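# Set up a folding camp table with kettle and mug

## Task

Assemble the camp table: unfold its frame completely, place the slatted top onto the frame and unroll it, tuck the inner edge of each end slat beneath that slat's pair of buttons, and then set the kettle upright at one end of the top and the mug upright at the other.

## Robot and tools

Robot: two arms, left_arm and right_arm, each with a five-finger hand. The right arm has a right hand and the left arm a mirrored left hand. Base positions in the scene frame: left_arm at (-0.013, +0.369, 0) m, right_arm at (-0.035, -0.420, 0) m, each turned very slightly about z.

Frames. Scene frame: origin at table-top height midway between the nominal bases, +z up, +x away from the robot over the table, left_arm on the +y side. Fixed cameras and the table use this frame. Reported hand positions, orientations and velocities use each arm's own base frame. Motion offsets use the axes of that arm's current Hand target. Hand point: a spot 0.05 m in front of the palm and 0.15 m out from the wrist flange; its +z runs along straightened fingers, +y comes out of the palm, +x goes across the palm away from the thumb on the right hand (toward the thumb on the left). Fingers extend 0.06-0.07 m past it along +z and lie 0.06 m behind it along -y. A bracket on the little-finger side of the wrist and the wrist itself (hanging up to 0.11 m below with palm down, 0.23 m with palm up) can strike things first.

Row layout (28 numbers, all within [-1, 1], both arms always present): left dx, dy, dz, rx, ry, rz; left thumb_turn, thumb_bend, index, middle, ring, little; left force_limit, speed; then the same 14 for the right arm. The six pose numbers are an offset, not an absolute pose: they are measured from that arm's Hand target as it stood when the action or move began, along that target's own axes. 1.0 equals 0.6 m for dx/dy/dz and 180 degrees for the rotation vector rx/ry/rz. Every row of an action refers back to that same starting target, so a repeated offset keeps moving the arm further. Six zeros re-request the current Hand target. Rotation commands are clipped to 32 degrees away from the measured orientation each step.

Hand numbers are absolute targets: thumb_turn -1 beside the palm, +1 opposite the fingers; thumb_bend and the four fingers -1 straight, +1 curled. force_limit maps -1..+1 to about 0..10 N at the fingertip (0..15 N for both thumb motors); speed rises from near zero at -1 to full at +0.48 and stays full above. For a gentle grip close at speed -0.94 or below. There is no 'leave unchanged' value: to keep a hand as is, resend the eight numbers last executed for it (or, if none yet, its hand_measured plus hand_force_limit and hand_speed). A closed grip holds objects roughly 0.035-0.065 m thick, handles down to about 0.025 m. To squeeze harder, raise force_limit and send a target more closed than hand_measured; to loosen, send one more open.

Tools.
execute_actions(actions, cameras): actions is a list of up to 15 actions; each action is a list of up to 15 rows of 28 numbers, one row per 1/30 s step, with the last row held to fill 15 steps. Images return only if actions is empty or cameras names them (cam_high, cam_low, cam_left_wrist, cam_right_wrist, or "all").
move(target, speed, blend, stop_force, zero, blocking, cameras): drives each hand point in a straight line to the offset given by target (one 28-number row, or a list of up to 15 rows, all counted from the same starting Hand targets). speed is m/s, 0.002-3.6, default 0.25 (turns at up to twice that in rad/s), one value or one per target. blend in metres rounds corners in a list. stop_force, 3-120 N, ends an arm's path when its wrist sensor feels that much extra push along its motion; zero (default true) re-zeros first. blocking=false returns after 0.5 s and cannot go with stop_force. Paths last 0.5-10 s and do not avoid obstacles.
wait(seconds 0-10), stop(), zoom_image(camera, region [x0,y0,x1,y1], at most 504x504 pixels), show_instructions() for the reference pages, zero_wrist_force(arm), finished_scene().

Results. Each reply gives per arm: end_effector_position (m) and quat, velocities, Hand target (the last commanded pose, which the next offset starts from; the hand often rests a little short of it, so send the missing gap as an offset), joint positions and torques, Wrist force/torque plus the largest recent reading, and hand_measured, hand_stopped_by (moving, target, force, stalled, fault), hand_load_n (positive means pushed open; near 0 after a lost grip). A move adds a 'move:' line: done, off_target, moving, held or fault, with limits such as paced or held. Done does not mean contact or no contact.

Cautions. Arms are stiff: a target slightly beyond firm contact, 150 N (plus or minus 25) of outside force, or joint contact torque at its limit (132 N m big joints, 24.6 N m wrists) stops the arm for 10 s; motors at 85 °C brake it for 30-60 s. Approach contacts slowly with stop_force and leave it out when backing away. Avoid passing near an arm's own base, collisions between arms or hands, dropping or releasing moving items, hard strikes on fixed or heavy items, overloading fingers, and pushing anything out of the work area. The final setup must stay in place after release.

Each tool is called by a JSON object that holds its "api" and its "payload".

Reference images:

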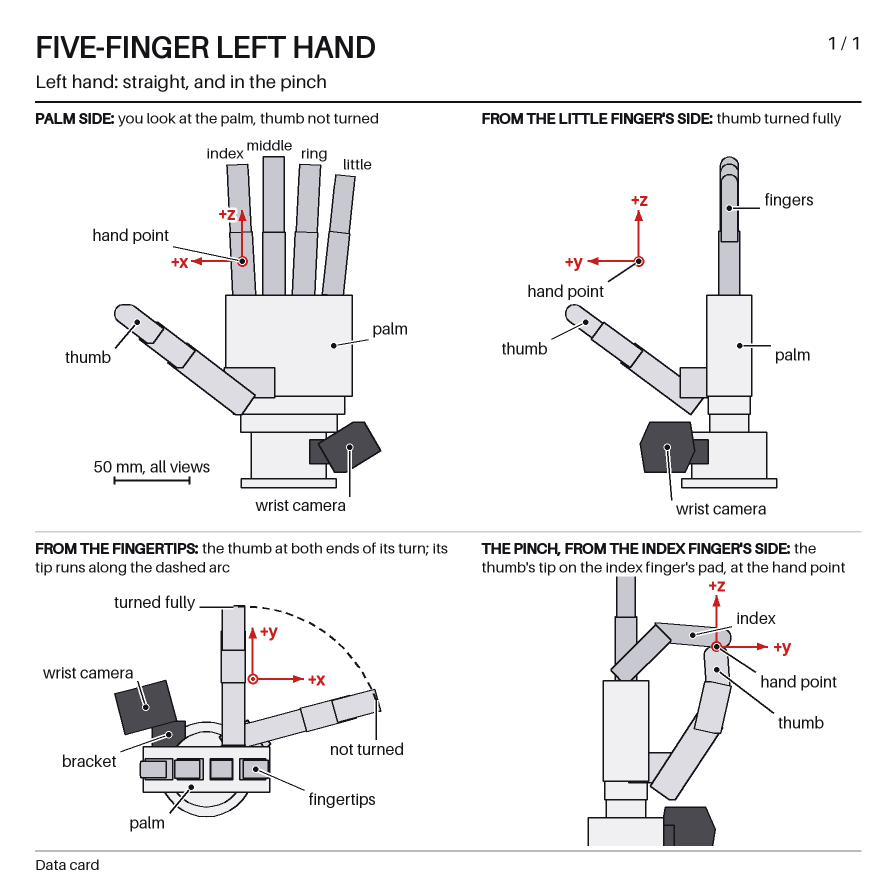

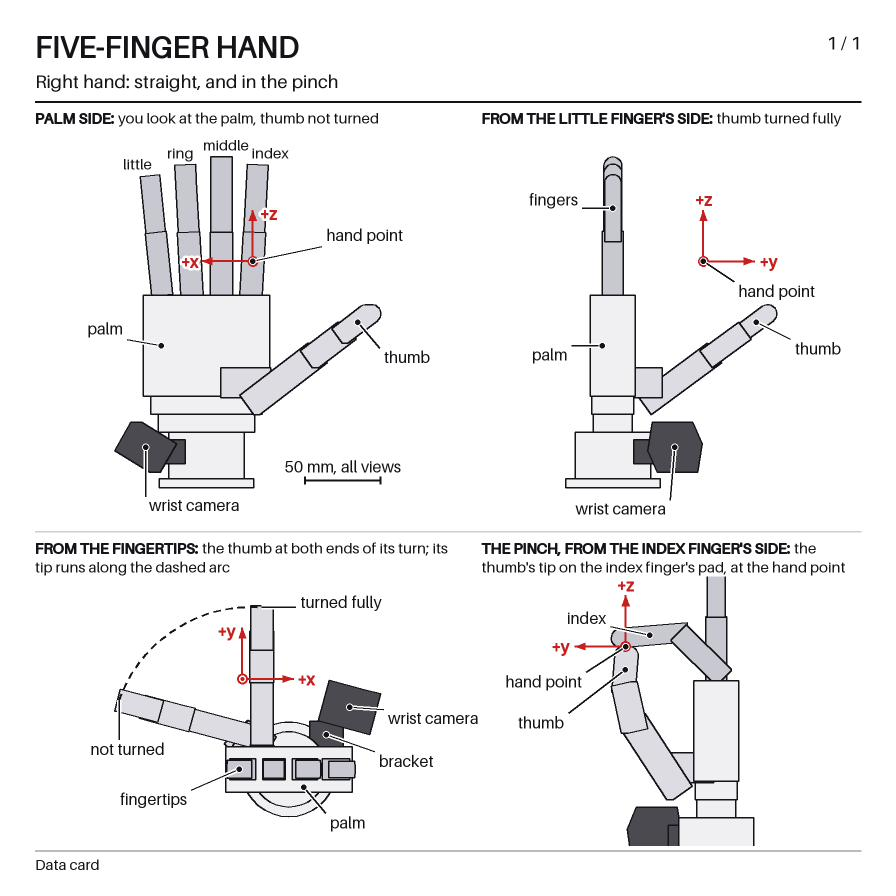

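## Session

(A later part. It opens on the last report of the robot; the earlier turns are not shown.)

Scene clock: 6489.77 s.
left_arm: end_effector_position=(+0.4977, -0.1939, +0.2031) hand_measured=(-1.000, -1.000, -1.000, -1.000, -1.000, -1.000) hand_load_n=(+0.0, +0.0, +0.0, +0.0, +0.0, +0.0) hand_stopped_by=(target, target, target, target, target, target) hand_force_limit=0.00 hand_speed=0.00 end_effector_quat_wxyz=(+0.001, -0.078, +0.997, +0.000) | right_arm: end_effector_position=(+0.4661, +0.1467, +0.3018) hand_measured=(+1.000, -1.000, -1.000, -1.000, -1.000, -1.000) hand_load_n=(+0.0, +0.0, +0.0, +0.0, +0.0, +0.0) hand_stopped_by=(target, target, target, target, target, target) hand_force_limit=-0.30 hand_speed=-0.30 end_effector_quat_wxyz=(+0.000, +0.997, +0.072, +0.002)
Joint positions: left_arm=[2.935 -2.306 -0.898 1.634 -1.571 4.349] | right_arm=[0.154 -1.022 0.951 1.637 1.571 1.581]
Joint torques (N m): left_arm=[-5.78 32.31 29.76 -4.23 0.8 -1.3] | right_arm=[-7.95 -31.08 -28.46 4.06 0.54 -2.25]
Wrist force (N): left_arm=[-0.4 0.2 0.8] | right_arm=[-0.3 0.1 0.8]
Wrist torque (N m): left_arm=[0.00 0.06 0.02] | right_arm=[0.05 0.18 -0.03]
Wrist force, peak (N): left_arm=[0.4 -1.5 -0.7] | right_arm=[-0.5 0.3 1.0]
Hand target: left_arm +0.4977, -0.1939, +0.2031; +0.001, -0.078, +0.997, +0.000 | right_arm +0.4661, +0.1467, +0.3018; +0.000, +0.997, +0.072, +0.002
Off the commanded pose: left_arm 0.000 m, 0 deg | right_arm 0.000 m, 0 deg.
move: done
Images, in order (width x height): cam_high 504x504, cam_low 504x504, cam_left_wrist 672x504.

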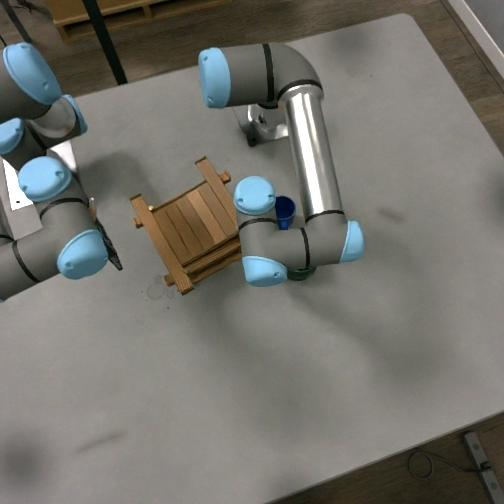

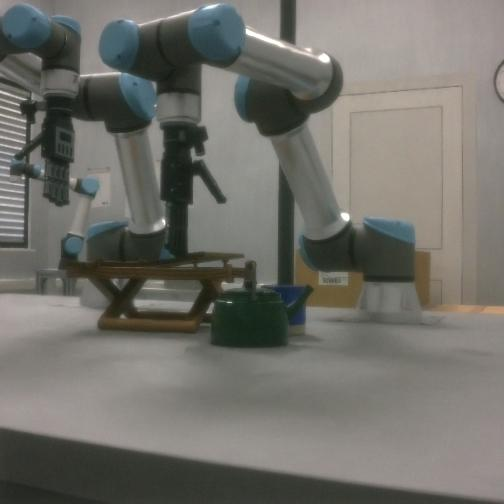

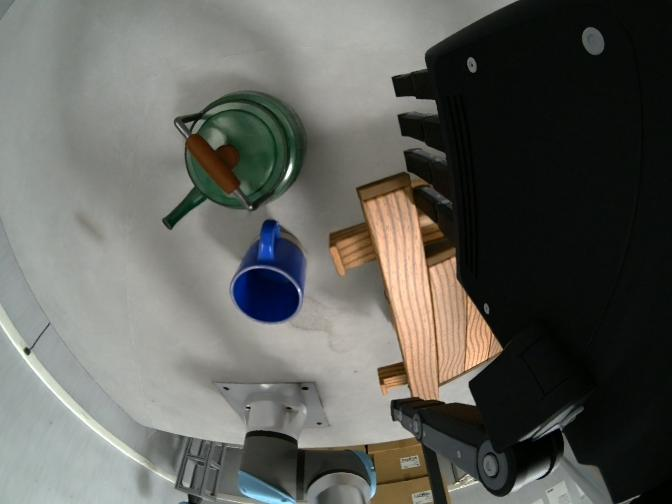

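{"api": "move", "payload": {"target": [0,0,0,0,0,0,-1,-1,-1,-1,-1,-1,0,0, 0.1157,-0.1768,0.09,0,0,-0.0333,1,-1,-1,-1,-1,-1,-0.3,-0.3], "cameras": ["all"], "speed": 0.2}}

{"api": "zoom_image", "payload": {"camera": "cam_right_wrist", "region": [150, 0, 570, 340]}}

{"api": "zoom_image", "payload": {"camera": "cam_high", "region": [120, 150, 280, 300]}}

Scene clock: 6668.40 s.
left_arm: end_effector_position=(+0.4977, -0.1939, +0.2031) hand_measured=(-1.000, -1.000, -1.000, -1.000, -1.000, -1.000) hand_load_n=(+0.0, +0.0, +0.0, +0.0, +0.0, +0.0) hand_stopped_by=(target, target, target, target, target, target) hand_force_limit=0.00 hand_speed=0.00 end_effector_quat_wxyz=(+0.001, -0.078, +0.997, +0.000) | right_arm: end_effector_position=(+0.5198, +0.2616, +0.2482) hand_measured=(+1.000, -1.000, -1.000, -1.000, -1.000, -1.000) hand_load_n=(+0.0, +0.0, +0.0, +0.0, +0.0, +0.0) hand_stopped_by=(target, target, target, target, target, target) hand_force_limit=-0.30 hand_speed=-0.30 end_effector_quat_wxyz=(+0.000, +0.992, +0.124, +0.002)
Joint positions: left_arm=[2.935 -2.306 -0.898 1.634 -1.571 4.349] | right_arm=[0.336 -0.703 0.546 1.724 1.572 1.658]
Joint torques (N m): left_arm=[-6.78 32.41 28.84 -4.25 0.9 -0.54] | right_arm=[-0.09 -57.41 -23.6 1.66 0 -2.31]
Wrist force (N): left_arm=[-0.2 0.4 0.8] | right_arm=[-0.6 -0.2 0.0]
Wrist torque (N m): left_arm=[0.02 0.03 0.03] | right_arm=[0.00 0.23 -0.07]
Wrist force, peak (N): left_arm=[-0.5 0.4 1.0] | right_arm=[-1.0 1.9 -0.1]
Hand target: left_arm +0.4977, -0.1939, +0.2031; +0.001, -0.078, +0.997, +0.000 | right_arm +0.5198, +0.2617, +0.2482; +0.000, +0.992, +0.124, +0.002
Off the commanded pose: left_arm 0.000 m, 0 deg | right_arm 0.000 m, 0 deg.
move: done

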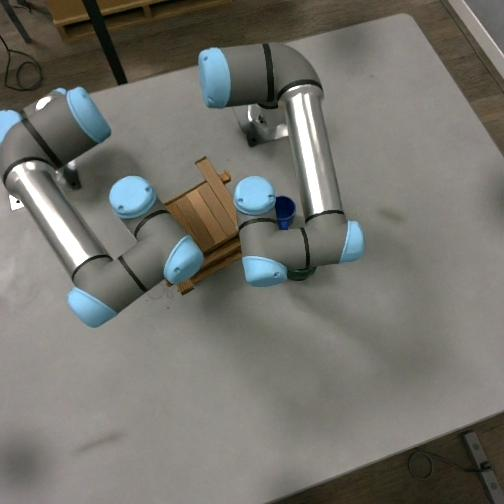

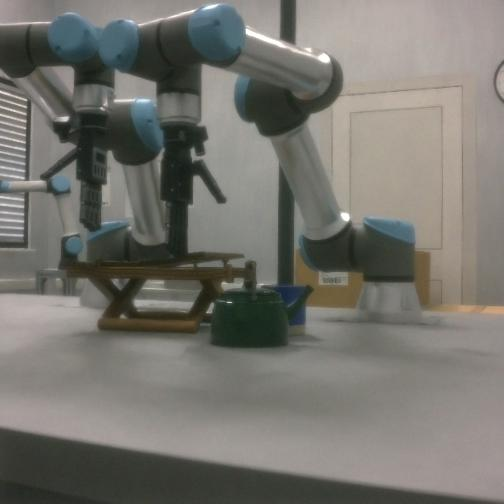

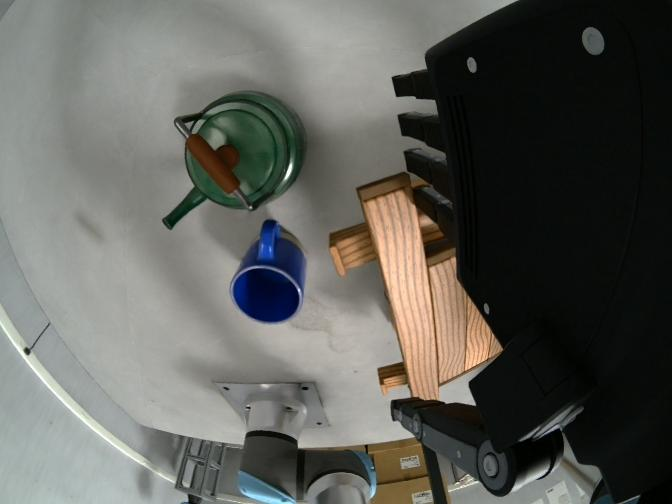

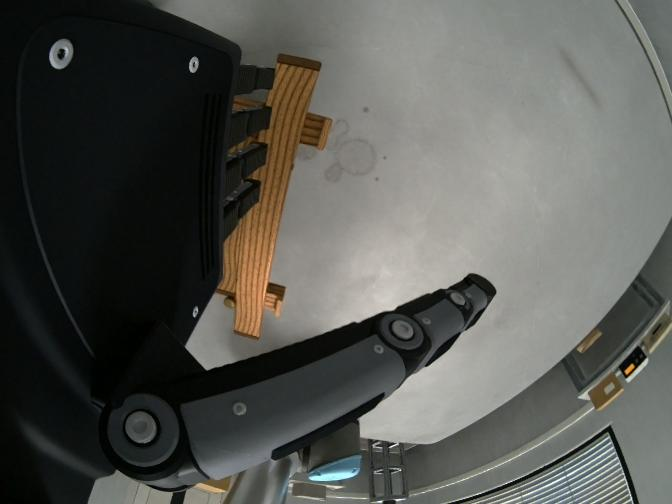

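Scaled by 1.200 from the camera's 672x504 image, which has a finer 960x720 frame.

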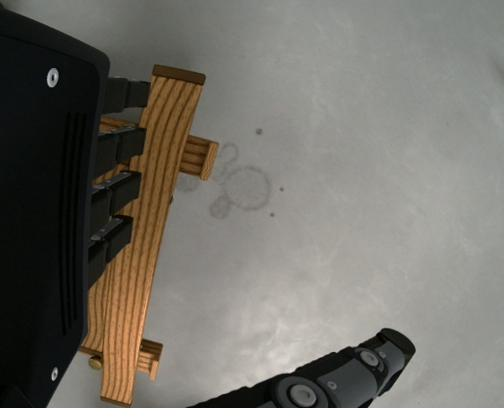

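Scaled by 3.150 from the camera's 504x504 image, which has a finer 720x720 frame.

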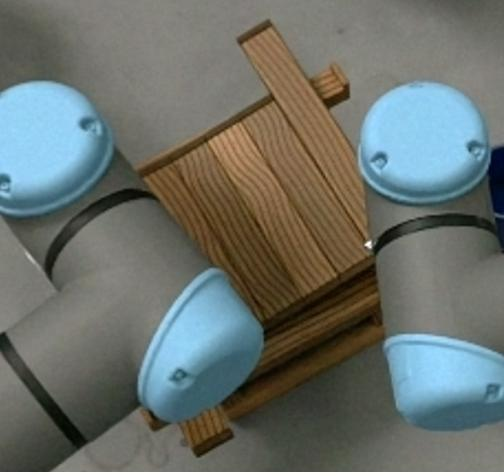

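{"api": "move", "payload": {"target": [[0,0,0,0,0,0,-1,-1,-1,-1,-1,-1,0,0, 0,0.024,0.05,0,0,0,1,-1,-1,-1,-1,-1,-0.3,-0.3],[0,0,0,0,0,0,-1,-1,-1,-1,-1,-1,0,0, 0,0.024,0.15,0,0,0,1,-1,-1,-1,-1,-1,-0.3,-0.3]], "cameras": ["cam_low","cam_right_wrist","cam_high"], "speed": [0.1,0.02], "stop_force": 15}}

{"api": "zoom_image", "payload": {"camera": "cam_low", "region": [50, 180, 270, 300]}}

Scene clock: 6700.00 s.
left_arm: end_effector_position=(+0.4977, -0.1939, +0.2031) hand_measured=(-1.000, -1.000, -1.000, -1.000, -1.000, -1.000) hand_load_n=(+0.0, +0.0, -0.5, +0.0, +0.0, +0.0) hand_stopped_by=(target, target, target, target, target, target) hand_force_limit=0.00 hand_speed=0.00 end_effector_quat_wxyz=(+0.001, -0.078, +0.997, +0.000) | right_arm: end_effector_position=(+0.5236, +0.2478, +0.1932) hand_measured=(+1.000, -1.000, -1.000, -1.000, -1.000, -1.000) hand_load_n=(+0.0, +0.0, +0.0, -0.5, +0.0, +0.0) hand_stopped_by=(target, target, target, target, target, target) hand_force_limit=-0.30 hand_speed=-0.30 end_effector_quat_wxyz=(+0.000, +0.992, +0.124, +0.002)
Joint positions: left_arm=[2.935 -2.306 -0.898 1.634 -1.571 4.349] | right_arm=[0.312 -0.735 0.744 1.557 1.571 1.634]
Joint torques (N m): left_arm=[-6.43 33.2 27.81 -4.2 0.93 0.82] | right_arm=[6.62 -34.53 -24.81 0.59 -1.22 1.26]
Wrist force (N): left_arm=[-0.3 0.5 0.6] | right_arm=[0.9 0.7 -10.5]
Wrist torque (N m): left_arm=[0.07 0.06 0.01] | right_arm=[0.72 0.64 0.17]
Wrist force, peak (N): left_arm=[-0.4 0.5 0.7] | right_arm=[2.9 1.8 -25.9]
Hand target: left_arm +0.4977, -0.1939, +0.2031; +0.001, -0.078, +0.997, +0.000 | right_arm +0.5236, +0.2478, +0.1931; +0.000, +0.992, +0.124, +0.002 (not the last commanded pose)
Off the commanded pose: left_arm 0.000 m, 0 deg | right_arm 0.035 m, 0 deg.
move: contact (right_arm); path passed 1 of 2 targets
Images, in order (width x height): cam_high 504x504, cam_low 504x504, cam_right_wrist 672x504.

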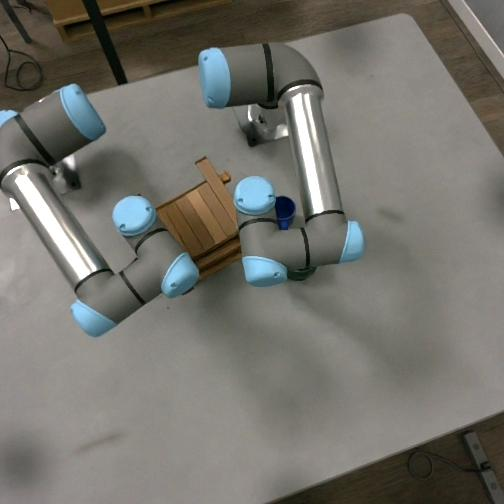

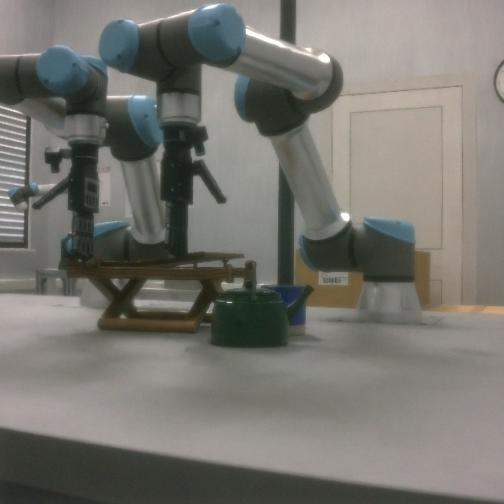

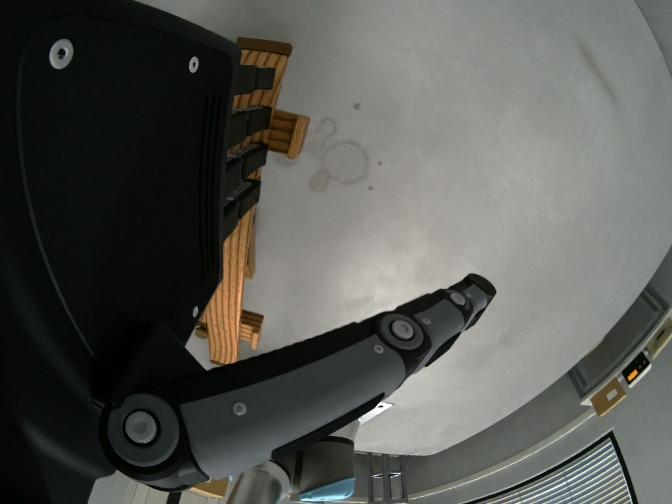

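Scaled by 2.291 from the camera's 504x504 image, which has a finer 720x720 frame.

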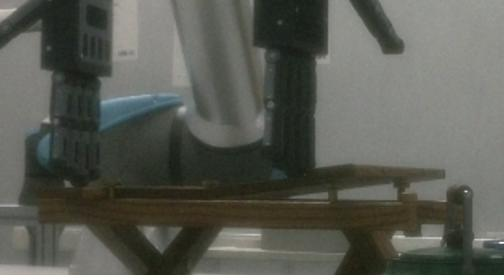

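{"api": "move", "payload": {"target": [0,0.033,0,0,0,0,-1,-1,-1,-1,-1,-1,0,0, 0,0,0,0,0,0,1,-1,-1,-1,-1,-1,-0.3,-0.3], "cameras": ["cam_left_wrist","cam_low","cam_high","cam_right_wrist"], "speed": 0.03, "stop_force": 12}}

{"api": "zoom_image", "payload": {"camera": "cam_low", "region": [50, 180, 270, 300]}}

{"api": "zoom_image", "payload": {"camera": "cam_left_wrist", "region": [250, 20, 500, 320]}}

{"api": "zoom_image", "payload": {"camera": "cam_high", "region": [120, 150, 280, 300]}}

Scene clock: 6715.20 s.
left_arm: end_effector_position=(+0.4946, -0.1744, +0.2031) hand_measured=(-1.000, -1.000, -1.000, -1.000, -1.000, -1.000) hand_load_n=(+0.0, +0.0, +0.5, +0.0, +0.0, +0.0) hand_stopped_by=(target, target, target, target, target, target) hand_force_limit=0.00 hand_speed=0.00 end_effector_quat_wxyz=(+0.001, -0.078, +0.997, +0.000) | right_arm: end_effector_position=(+0.5236, +0.2478, +0.1931) hand_measured=(+1.000, -1.000, -1.000, -1.000, -1.000, -1.000) hand_load_n=(+0.0, +0.0, +0.0, +0.5, +0.0, +0.0) hand_stopped_by=(target, target, target, target, target, target) hand_force_limit=-0.30 hand_speed=-0.30 end_effector_quat_wxyz=(+0.000, +0.992, +0.124, +0.002)
Joint positions: left_arm=[2.968 -2.273 -0.954 1.657 -1.571 4.382] | right_arm=[0.312 -0.735 0.744 1.557 1.571 1.634]
Joint torques (N m): left_arm=[-4.7 29.05 27.22 -3.88 -0.78 -1.51] | right_arm=[4.89 -33.13 -22.05 0.5 -0.13 1.21]
Wrist force (N): left_arm=[0.0 -4.2 -4.5] | right_arm=[1.5 -1.3 -12.6]
Wrist torque (N m): left_arm=[0.57 0.06 -0.04] | right_arm=[0.90 0.65 0.17]
Wrist force, peak (N): left_arm=[1.4 -6.5 -4.6] | right_arm=[1.5 -1.1 -13.4]
Hand target: left_arm +0.4946, -0.1744, +0.2031; +0.001, -0.078, +0.997, +0.000 | right_arm +0.5236, +0.2478, +0.1931; +0.000, +0.992, +0.124, +0.002
Off the commanded pose: left_arm 0.000 m, 0 deg | right_arm 0.000 m, 0 deg.
move: done

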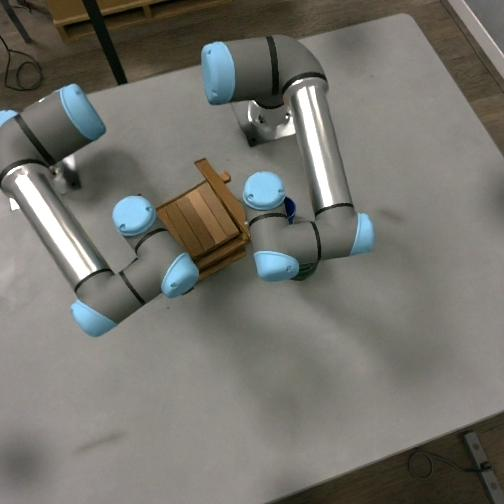

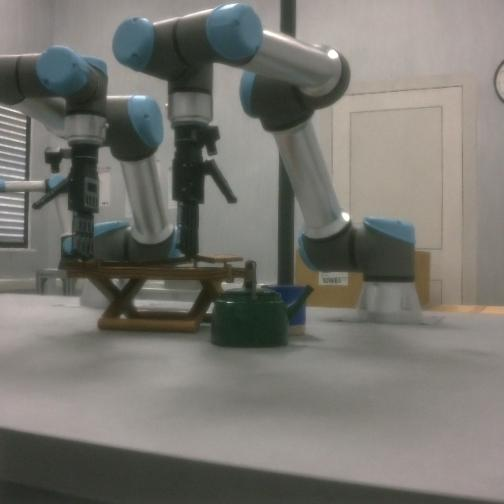

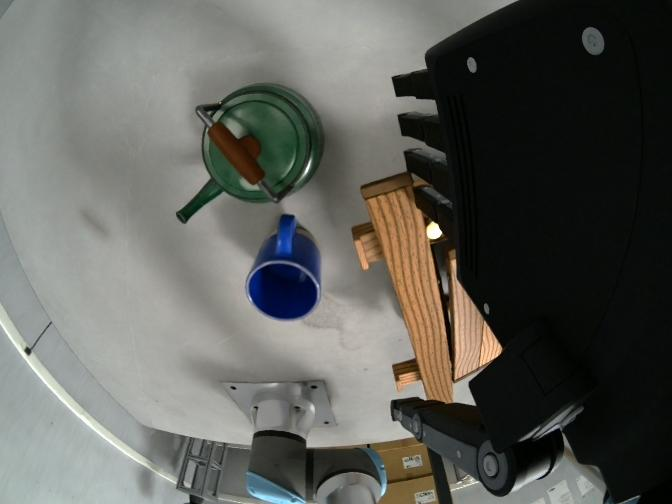

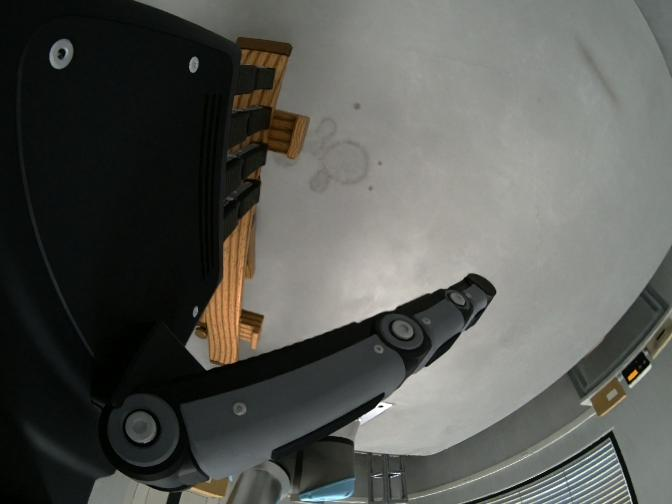

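Scaled by 2.291 from the camera's 504x504 image, which has a finer 720x720 frame.

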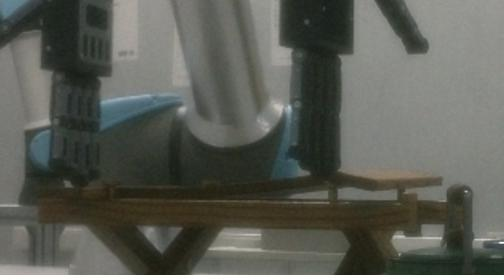

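Scaled by 1.680 from the camera's 672x504 image, which has a finer 960x720 frame.

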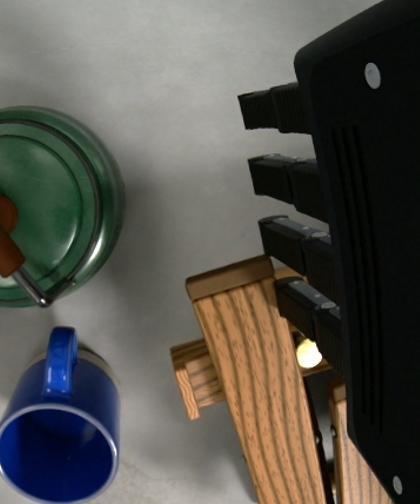

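Scaled by 3.150 from the camera's 504x504 image, which has a finer 720x720 frame.

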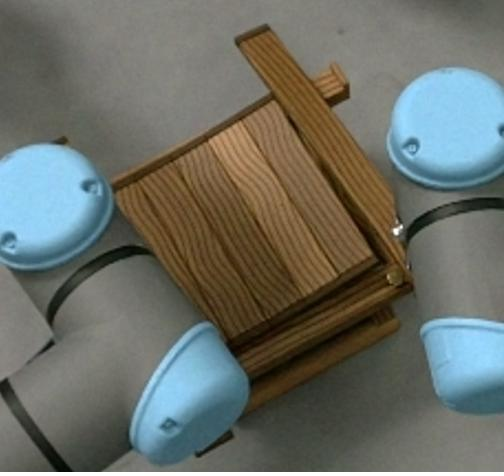

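{"api": "zoom_image", "payload": {"camera": "cam_low", "region": [150, 235, 250, 285]}}

{"api": "zoom_image", "payload": {"camera": "cam_left_wrist", "region": [340, 160, 470, 290]}}

{"api": "zoom_image", "payload": {"camera": "cam_high", "region": [190, 150, 260, 250]}}

Scaled by 5.040 from the camera's 504x504 image, which has a finer 720x720 frame.

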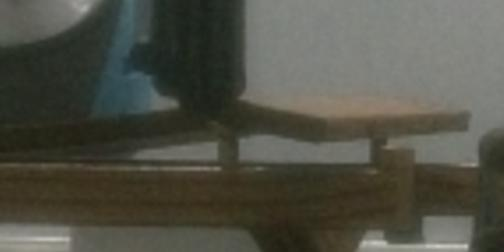

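Scaled by 3.877 from the camera's 672x504 image, which has a finer 960x720 frame.

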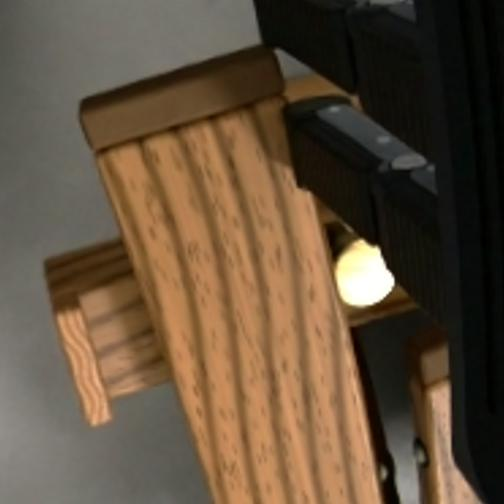

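Scaled by 5.040 from the camera's 504x504 image, which has a finer 720x720 frame.

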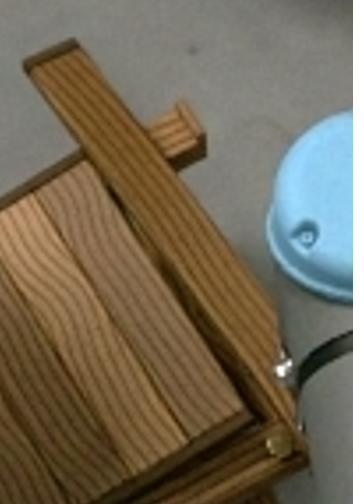

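{"api": "move", "payload": {"target": [[0,0.01,0,0,0,0,-1,-1,-1,-1,-1,-1,0,0, 0,0,0,0,0,0,1,-1,-1,-1,-1,-1,-0.3,-0.3],[0,0.01,0.025,0,0,0,-1,-1,-1,-1,-1,-1,0,0, 0,0,0,0,0,0,1,-1,-1,-1,-1,-1,-0.3,-0.3]], "cameras": ["cam_left_wrist","cam_low","cam_high"], "speed": 0.03, "stop_force": 15}}

{"api": "zoom_image", "payload": {"camera": "cam_low", "region": [150, 235, 250, 285]}}

{"api": "zoom_image", "payload": {"camera": "cam_left_wrist", "region": [340, 160, 470, 290]}}

Scene clock: 6753.23 s.
left_arm: end_effector_position=(+0.4937, -0.1683, +0.1991) hand_measured=(-1.000, -1.000, -1.000, -1.000, -1.000, -1.000) hand_load_n=(+0.0, +0.0, -5.5, +0.0, +0.0, +0.0) hand_stopped_by=(target, target, target, target, target, target) hand_force_limit=0.00 hand_speed=0.00 end_effector_quat_wxyz=(+0.001, -0.078, +0.997, +0.000) | right_arm: end_effector_position=(+0.5236, +0.2478, +0.1931) hand_measured=(+1.000, -1.000, -1.000, -1.000, -1.000, -1.000) hand_load_n=(+0.0, +0.0, +0.0, +0.0, +0.0, +0.0) hand_stopped_by=(target, target, target, target, target, target) hand_force_limit=-0.30 hand_speed=-0.30 end_effector_quat_wxyz=(+0.000, +0.992, +0.124, +0.002)
Joint positions: left_arm=[2.978 -2.265 -0.979 1.674 -1.571 4.392] | right_arm=[0.312 -0.735 0.744 1.557 1.571 1.634]
Joint torques (N m): left_arm=[0.32 45.95 8.1 0.9 -0.24 1.17] | right_arm=[6.16 -36.1 -19.37 0.76 0.69 1.27]
Wrist force (N): left_arm=[-3.1 4.7 -14.6] | right_arm=[-0.5 -0.5 -11.2]
Wrist torque (N m): left_arm=[0.73 -0.09 -0.22] | right_arm=[0.80 0.52 0.07]
Wrist force, peak (N): left_arm=[-4.7 5.0 -21.7] | right_arm=[1.5 -1.1 -13.3]
Hand target: left_arm +0.4937, -0.1683, +0.1991; +0.001, -0.078, +0.997, +0.000 (not the last commanded pose) | right_arm +0.5236, +0.2478, +0.1931; +0.000, +0.992, +0.124, +0.002
Off the commanded pose: left_arm 0.011 m, 0 deg | right_arm 0.000 m, 0 deg.
move: contact (left_arm); path passed 1 of 2 targets
Images, in order (width x height): cam_high 504x504, cam_low 504x504, cam_left_wrist 672x504.

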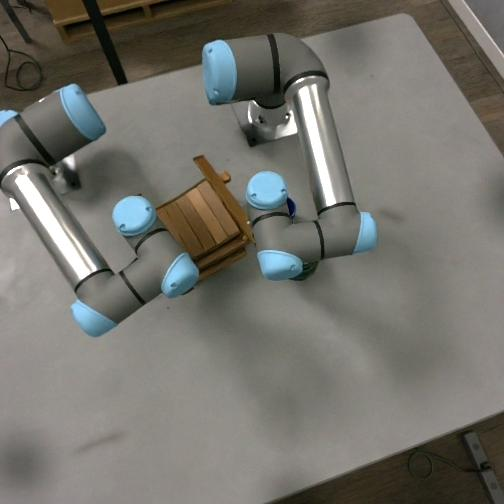

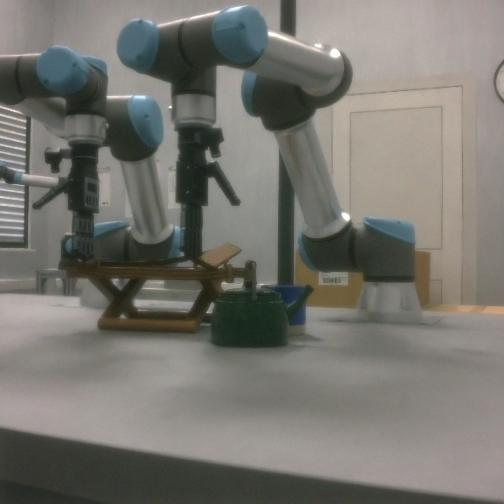

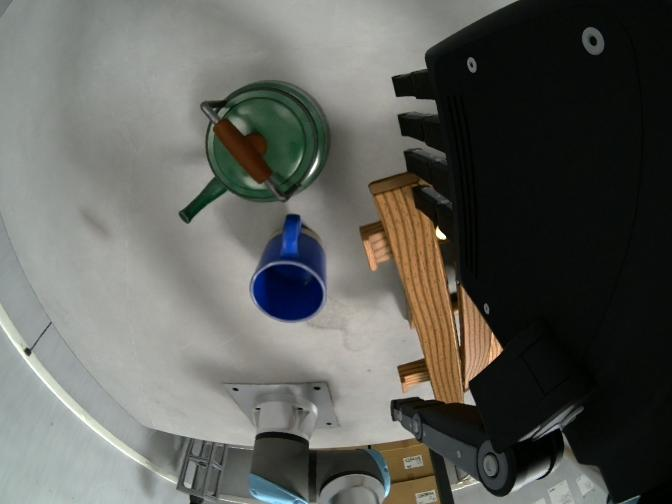

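Scaled by 5.040 from the camera's 504x504 image, which has a finer 720x720 frame.

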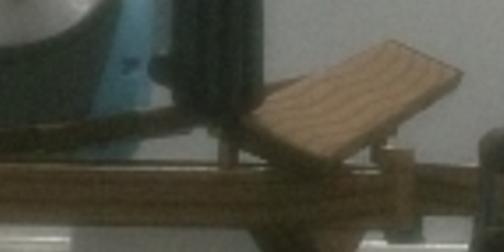

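Scaled by 3.877 from the camera's 672x504 image, which has a finer 960x720 frame.

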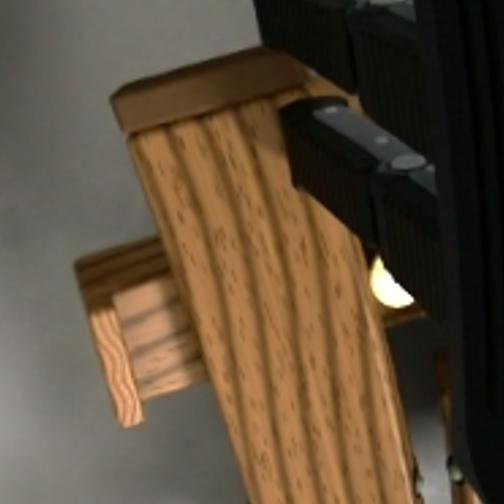

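{"api": "move", "payload": {"target": [-0.0,-0.03,0,0,0,0,-1,-1,-1,-1,-1,-1,0,0, 0,0,0,0,0,0,1,-1,-1,-1,-1,-1,-0.3,-0.3], "cameras": ["cam_left_wrist","cam_low","cam_high"], "speed": 0.03}}

{"api": "zoom_image", "payload": {"camera": "cam_low", "region": [150, 235, 250, 285]}}

{"api": "zoom_image", "payload": {"camera": "cam_left_wrist", "region": [340, 160, 470, 290]}}

Scene clock: 6766.47 s.
left_arm: end_effector_position=(+0.4965, -0.1862, +0.1990) hand_measured=(-1.000, -1.000, -1.000, -1.000, -1.000, -1.000) hand_load_n=(+0.0, +0.0, +0.5, +0.0, +0.0, +0.0) hand_stopped_by=(target, target, target, target, target, target) hand_force_limit=0.00 hand_speed=0.00 end_effector_quat_wxyz=(+0.001, -0.078, +0.997, +0.000) | right_arm: end_effector_position=(+0.5236, +0.2478, +0.1931) hand_measured=(+1.000, -1.000, -1.000, -1.000, -1.000, -1.000) hand_load_n=(+0.0, +0.0, +0.0, +0.0, +0.0, +0.5) hand_stopped_by=(target, target, target, target, target, target) hand_force_limit=-0.30 hand_speed=-0.30 end_effector_quat_wxyz=(+0.000, +0.992, +0.124, +0.002)
Joint positions: left_arm=[2.948 -2.293 -0.93 1.654 -1.571 4.362] | right_arm=[0.312 -0.735 0.744 1.557 1.571 1.634]
Joint torques (N m): left_arm=[8.15 53.14 8.76 -0.94 -1.4 1.61] | right_arm=[6.31 -47.7 -16.32 0.67 0.61 1.28]
Wrist force (N): left_arm=[-1.2 -2.3 -0.8] | right_arm=[0.8 -0.5 -12.9]
Wrist torque (N m): left_arm=[0.23 0.02 0.00] | right_arm=[0.94 0.60 0.15]
Wrist force, peak (N): left_arm=[-7.4 1.3 -22.9] | right_arm=[0.8 0.6 -13.7]
Hand target: left_arm +0.4965, -0.1861, +0.1991; +0.001, -0.078, +0.997, +0.000 | right_arm +0.5236, +0.2478, +0.1931; +0.000, +0.992, +0.124, +0.002
Off the commanded pose: left_arm 0.000 m, 0 deg | right_arm 0.000 m, 0 deg.
move: done
Images, in order (width x height): cam_high 504x504, cam_low 504x504, cam_left_wrist 672x504.

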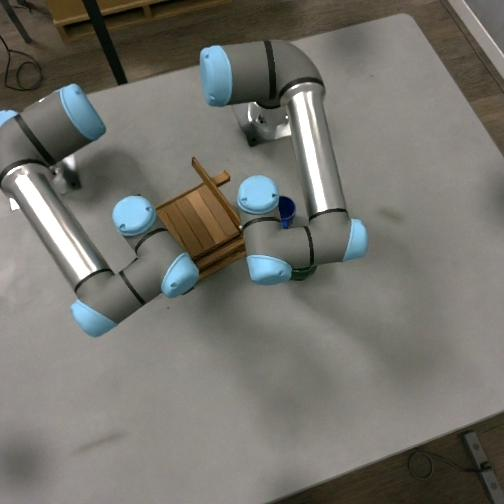

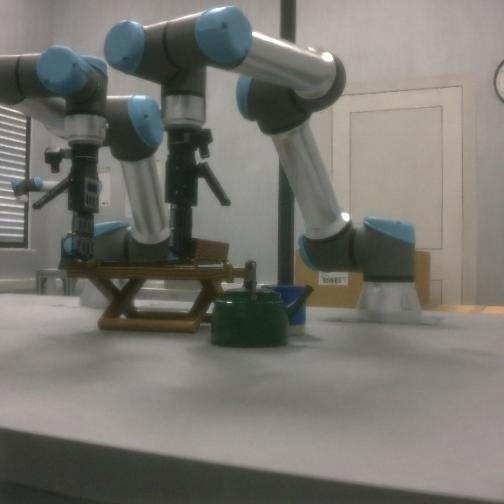

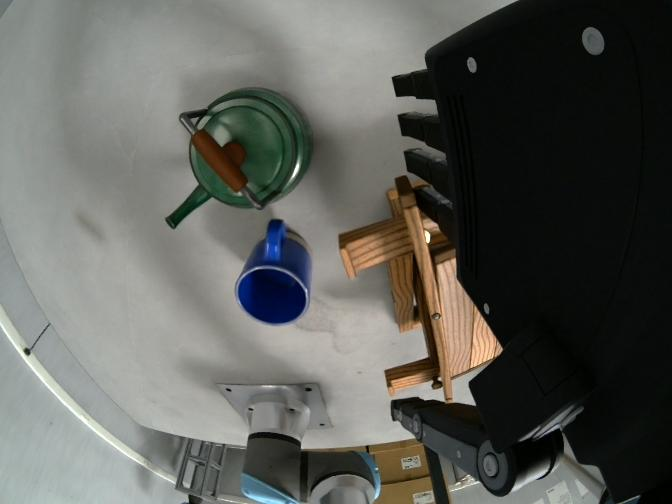

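Scaled by 5.040 from the camera's 504x504 image, which has a finer 720x720 frame.

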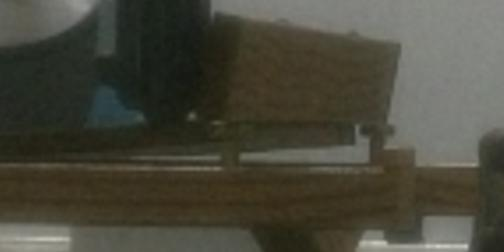

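Scaled by 3.877 from the camera's 672x504 image, which has a finer 960x720 frame.

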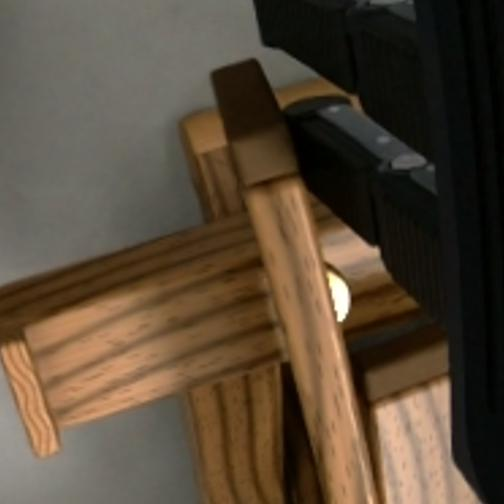

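{"api": "zoom_image", "payload": {"camera": "cam_high", "region": [180, 150, 270, 250]}}

{"api": "zoom_image", "payload": {"camera": "cam_left_wrist", "region": [330, 150, 520, 420]}}

Scaled by 5.040 from the camera's 504x504 image, which has a finer 720x720 frame.

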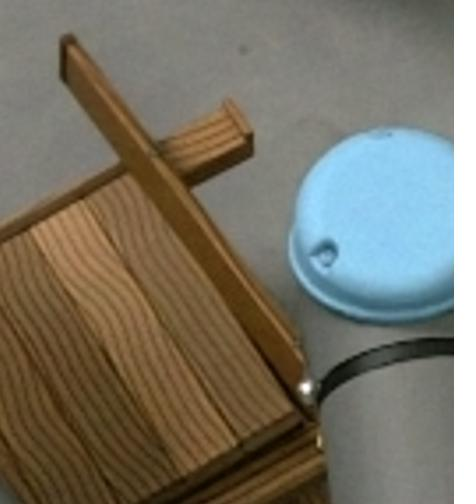

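Scaled by 1.867 from the camera's 672x504 image, which has a finer 960x720 frame.

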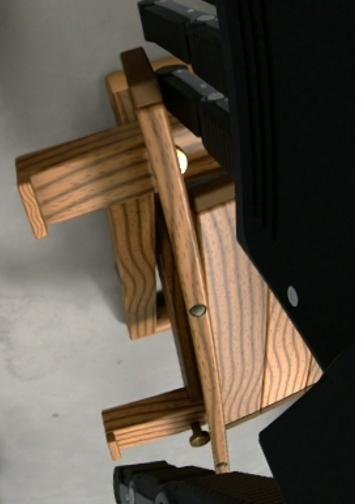

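{"api": "move", "payload": {"target": [[0,-0.008,-0.035,0,0,0,-1,-1,-1,-1,-1,-1,0,0, 0,0,0,0,0,0,1,-1,-1,-1,-1,-1,-0.3,-0.3],[0,0.05,-0.035,0,0,0,-1,-1,-1,-1,-1,-1,0,0, 0,0,0,0,0,0,1,-1,-1,-1,-1,-1,-0.3,-0.3]], "cameras": ["cam_left_wrist","cam_low","cam_high"], "speed": 0.05, "stop_force": 10}}

{"api": "zoom_image", "payload": {"camera": "cam_low", "region": [150, 235, 250, 285]}}

{"api": "zoom_image", "payload": {"camera": "cam_left_wrist", "region": [330, 150, 520, 420]}}

{"api": "zoom_image", "payload": {"camera": "cam_high", "region": [180, 150, 270, 250]}}

Scene clock: 6860.47 s.
left_arm: end_effector_position=(+0.4918, -0.1565, +0.2201) hand_measured=(-1.000, -1.000, -1.000, -1.000, -1.000, -1.000) hand_load_n=(+0.0, +0.0, +0.0, +0.0, +0.0, +0.0) hand_stopped_by=(target, target, target, target, target, target) hand_force_limit=0.00 hand_speed=0.00 end_effector_quat_wxyz=(+0.001, -0.078, +0.997, +0.000) | right_arm: end_effector_position=(+0.5236, +0.2478, +0.1931) hand_measured=(+1.000, -1.000, -1.000, -1.000, -1.000, -1.000) hand_load_n=(+0.0, +0.0, +0.0, +0.0, +0.0, +0.0) hand_stopped_by=(target, target, target, target, target, target) hand_force_limit=-0.30 hand_speed=-0.30 end_effector_quat_wxyz=(+0.000, +0.992, +0.124, +0.002)
Joint positions: left_arm=[2.999 -2.241 -0.964 1.636 -1.571 4.413] | right_arm=[0.312 -0.735 0.744 1.557 1.571 1.634]
Joint torques (N m): left_arm=[-7.16 31.01 29.66 -4.31 1.25 -1.56] | right_arm=[6.27 -56.69 -14.17 0.86 -1.17 1.42]
Wrist force (N): left_arm=[-0.3 0.6 0.3] | right_arm=[-0.2 -0.2 -12.4]
Wrist torque (N m): left_arm=[0.06 0.03 0.00] | right_arm=[0.85 0.54 0.09]
Wrist force, peak (N): left_arm=[-0.9 -2.9 -0.8] | right_arm=[0.7 -0.4 -13.4]
Hand target: left_arm +0.4918, -0.1565, +0.2201; +0.001, -0.078, +0.997, +0.000 | right_arm +0.5236, +0.2478, +0.1931; +0.000, +0.992, +0.124, +0.002
Off the commanded pose: left_arm 0.000 m, 0 deg | right_arm 0.000 m, 0 deg.
move: done
Images, in order (width x height): cam_high 504x504, cam_low 504x504, cam_left_wrist 672x504.

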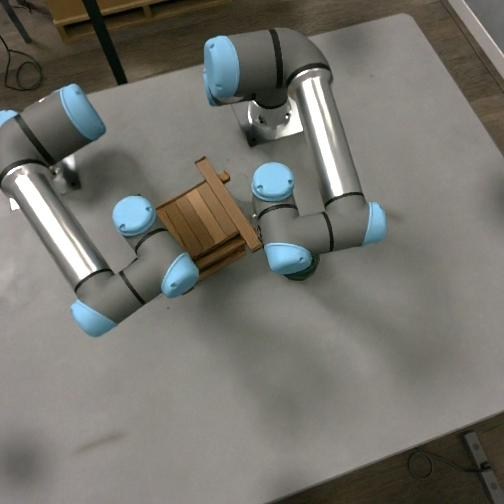

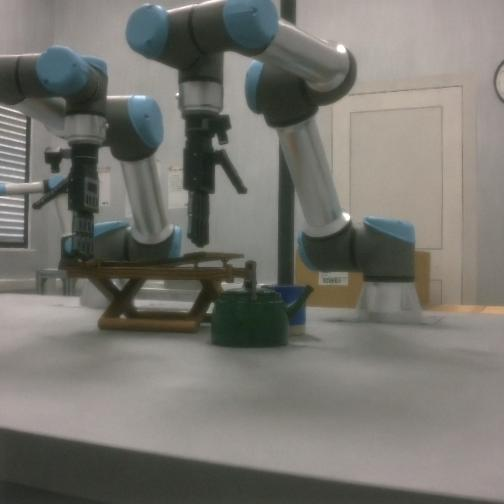

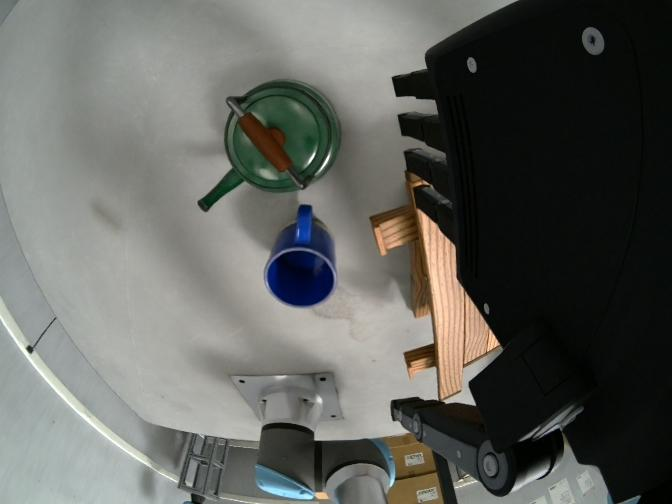

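Scaled by 5.040 from the camera's 504x504 image, which has a finer 720x720 frame.

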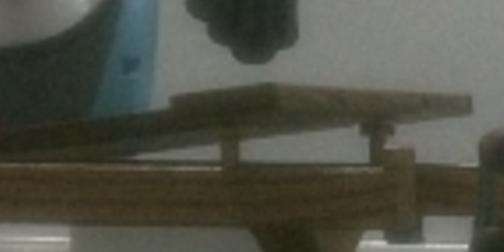

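Scaled by 1.867 from the camera's 672x504 image, which has a finer 960x720 frame.

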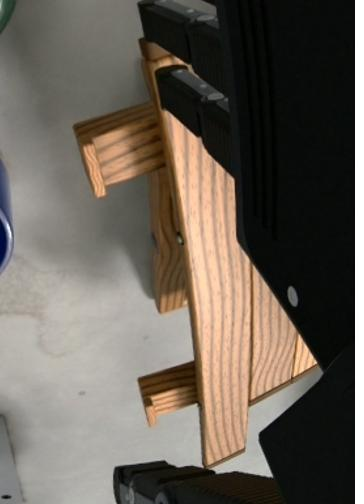

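Scaled by 5.040 from the camera's 504x504 image, which has a finer 720x720 frame.

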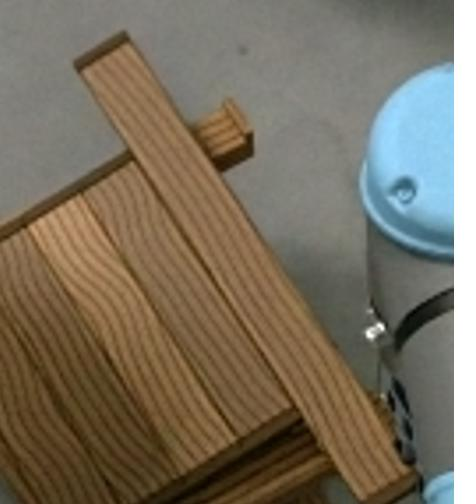

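{"api": "move", "payload": {"target": [[0,0,-0.04,0,0,0,-1,-1,-1,-0.5,-1,-1,0,0.2, 0,0,0,0,0,0,1,-1,-1,-1,-1,-1,-0.3,-0.3],[0.0075,-0.0935,-0.04,0,0,-0.0328,-1,-1,-1,-0.5,-1,-1,0,0.2, 0,0,0,0,0,0,1,-1,-1,-1,-1,-1,-0.3,-0.3],[0.0075,-0.0935,0.0233,0,0,-0.0328,-1,-1,-1,-0.5,-1,-1,0,0.2, 0,0,0,0,0,0,1,-1,-1,-1,-1,-1,-0.3,-0.3]], "cameras": ["cam_left_wrist","cam_low"], "speed": 0.12}}

{"api": "zoom_image", "payload": {"camera": "cam_low", "region": [130, 215, 250, 285]}}

{"api": "zoom_image", "payload": {"camera": "cam_left_wrist", "region": [300, 50, 500, 350]}}

Scene clock: 6912.93 s.
left_arm: end_effector_position=(+0.4961, -0.2126, +0.2062) hand_measured=(-1.000, -1.000, -1.000, -0.500, -1.000, -1.000) hand_load_n=(+0.0, +0.0, +0.0, +0.0, +0.0, +0.0) hand_stopped_by=(target, target, target, target, target, target) hand_force_limit=0.00 hand_speed=0.20 end_effector_quat_wxyz=(+0.001, -0.130, +0.992, +0.000) | right_arm: end_effector_position=(+0.5236, +0.2478, +0.1931) hand_measured=(+1.000, -1.000, -1.000, -1.000, -1.000, -1.000) hand_load_n=(+0.0, +0.0, +0.0, +0.0, +0.0, +0.0) hand_stopped_by=(target, target, target, target, target, target) hand_force_limit=-0.30 hand_speed=-0.30 end_effector_quat_wxyz=(+0.000, +0.992, +0.124, +0.002)
Joint positions: left_arm=[2.913 -2.335 -0.839 1.605 -1.571 4.224] | right_arm=[0.312 -0.735 0.744 1.557 1.571 1.634]
Joint torques (N m): left_arm=[6.94 34.23 23.01 -2.67 0.41 0.46] | right_arm=[6.11 -56.89 -15.31 0.82 -1 1.11]
Wrist force (N): left_arm=[-0.2 0.5 0.5] | right_arm=[-0.3 -0.2 -12.1]
Wrist torque (N m): left_arm=[0.06 0.05 -0.04] | right_arm=[0.84 0.55 0.08]
Wrist force, peak (N): left_arm=[-0.1 0.6 1.7] | right_arm=[-0.1 -0.1 -12.5]
Hand target: left_arm +0.4961, -0.2126, +0.2061; +0.001, -0.130, +0.992, +0.000 | right_arm +0.5236, +0.2478, +0.1931; +0.000, +0.992, +0.124, +0.002
Off the commanded pose: left_arm 0.000 m, 0 deg | right_arm 0.000 m, 0 deg.
move: done
Images, in order (width x height): cam_low 504x504, cam_left_wrist 672x504.

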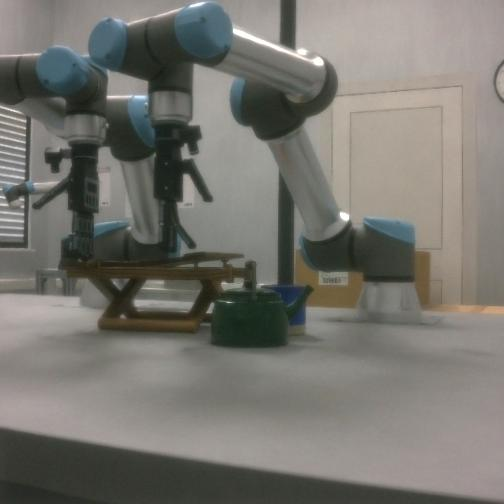

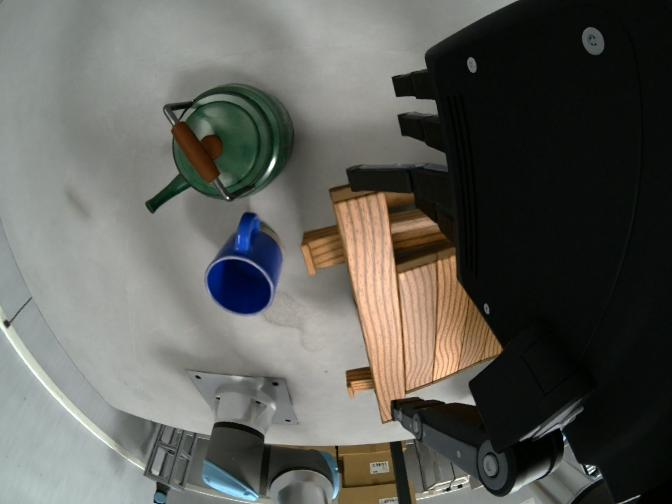

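Scaled by 4.200 from the camera's 504x504 image, which has a finer 720x720 frame.

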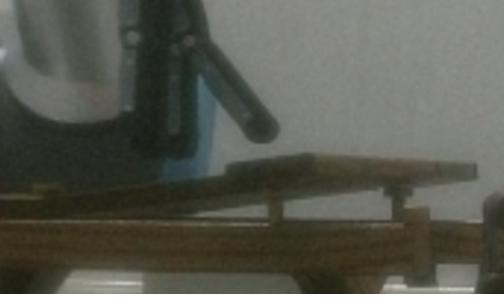

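Scaled by 1.680 from the camera's 672x504 image, which has a finer 960x720 frame.

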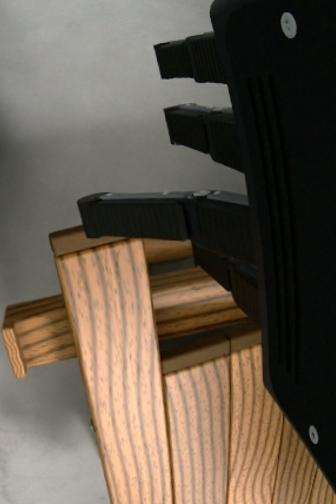

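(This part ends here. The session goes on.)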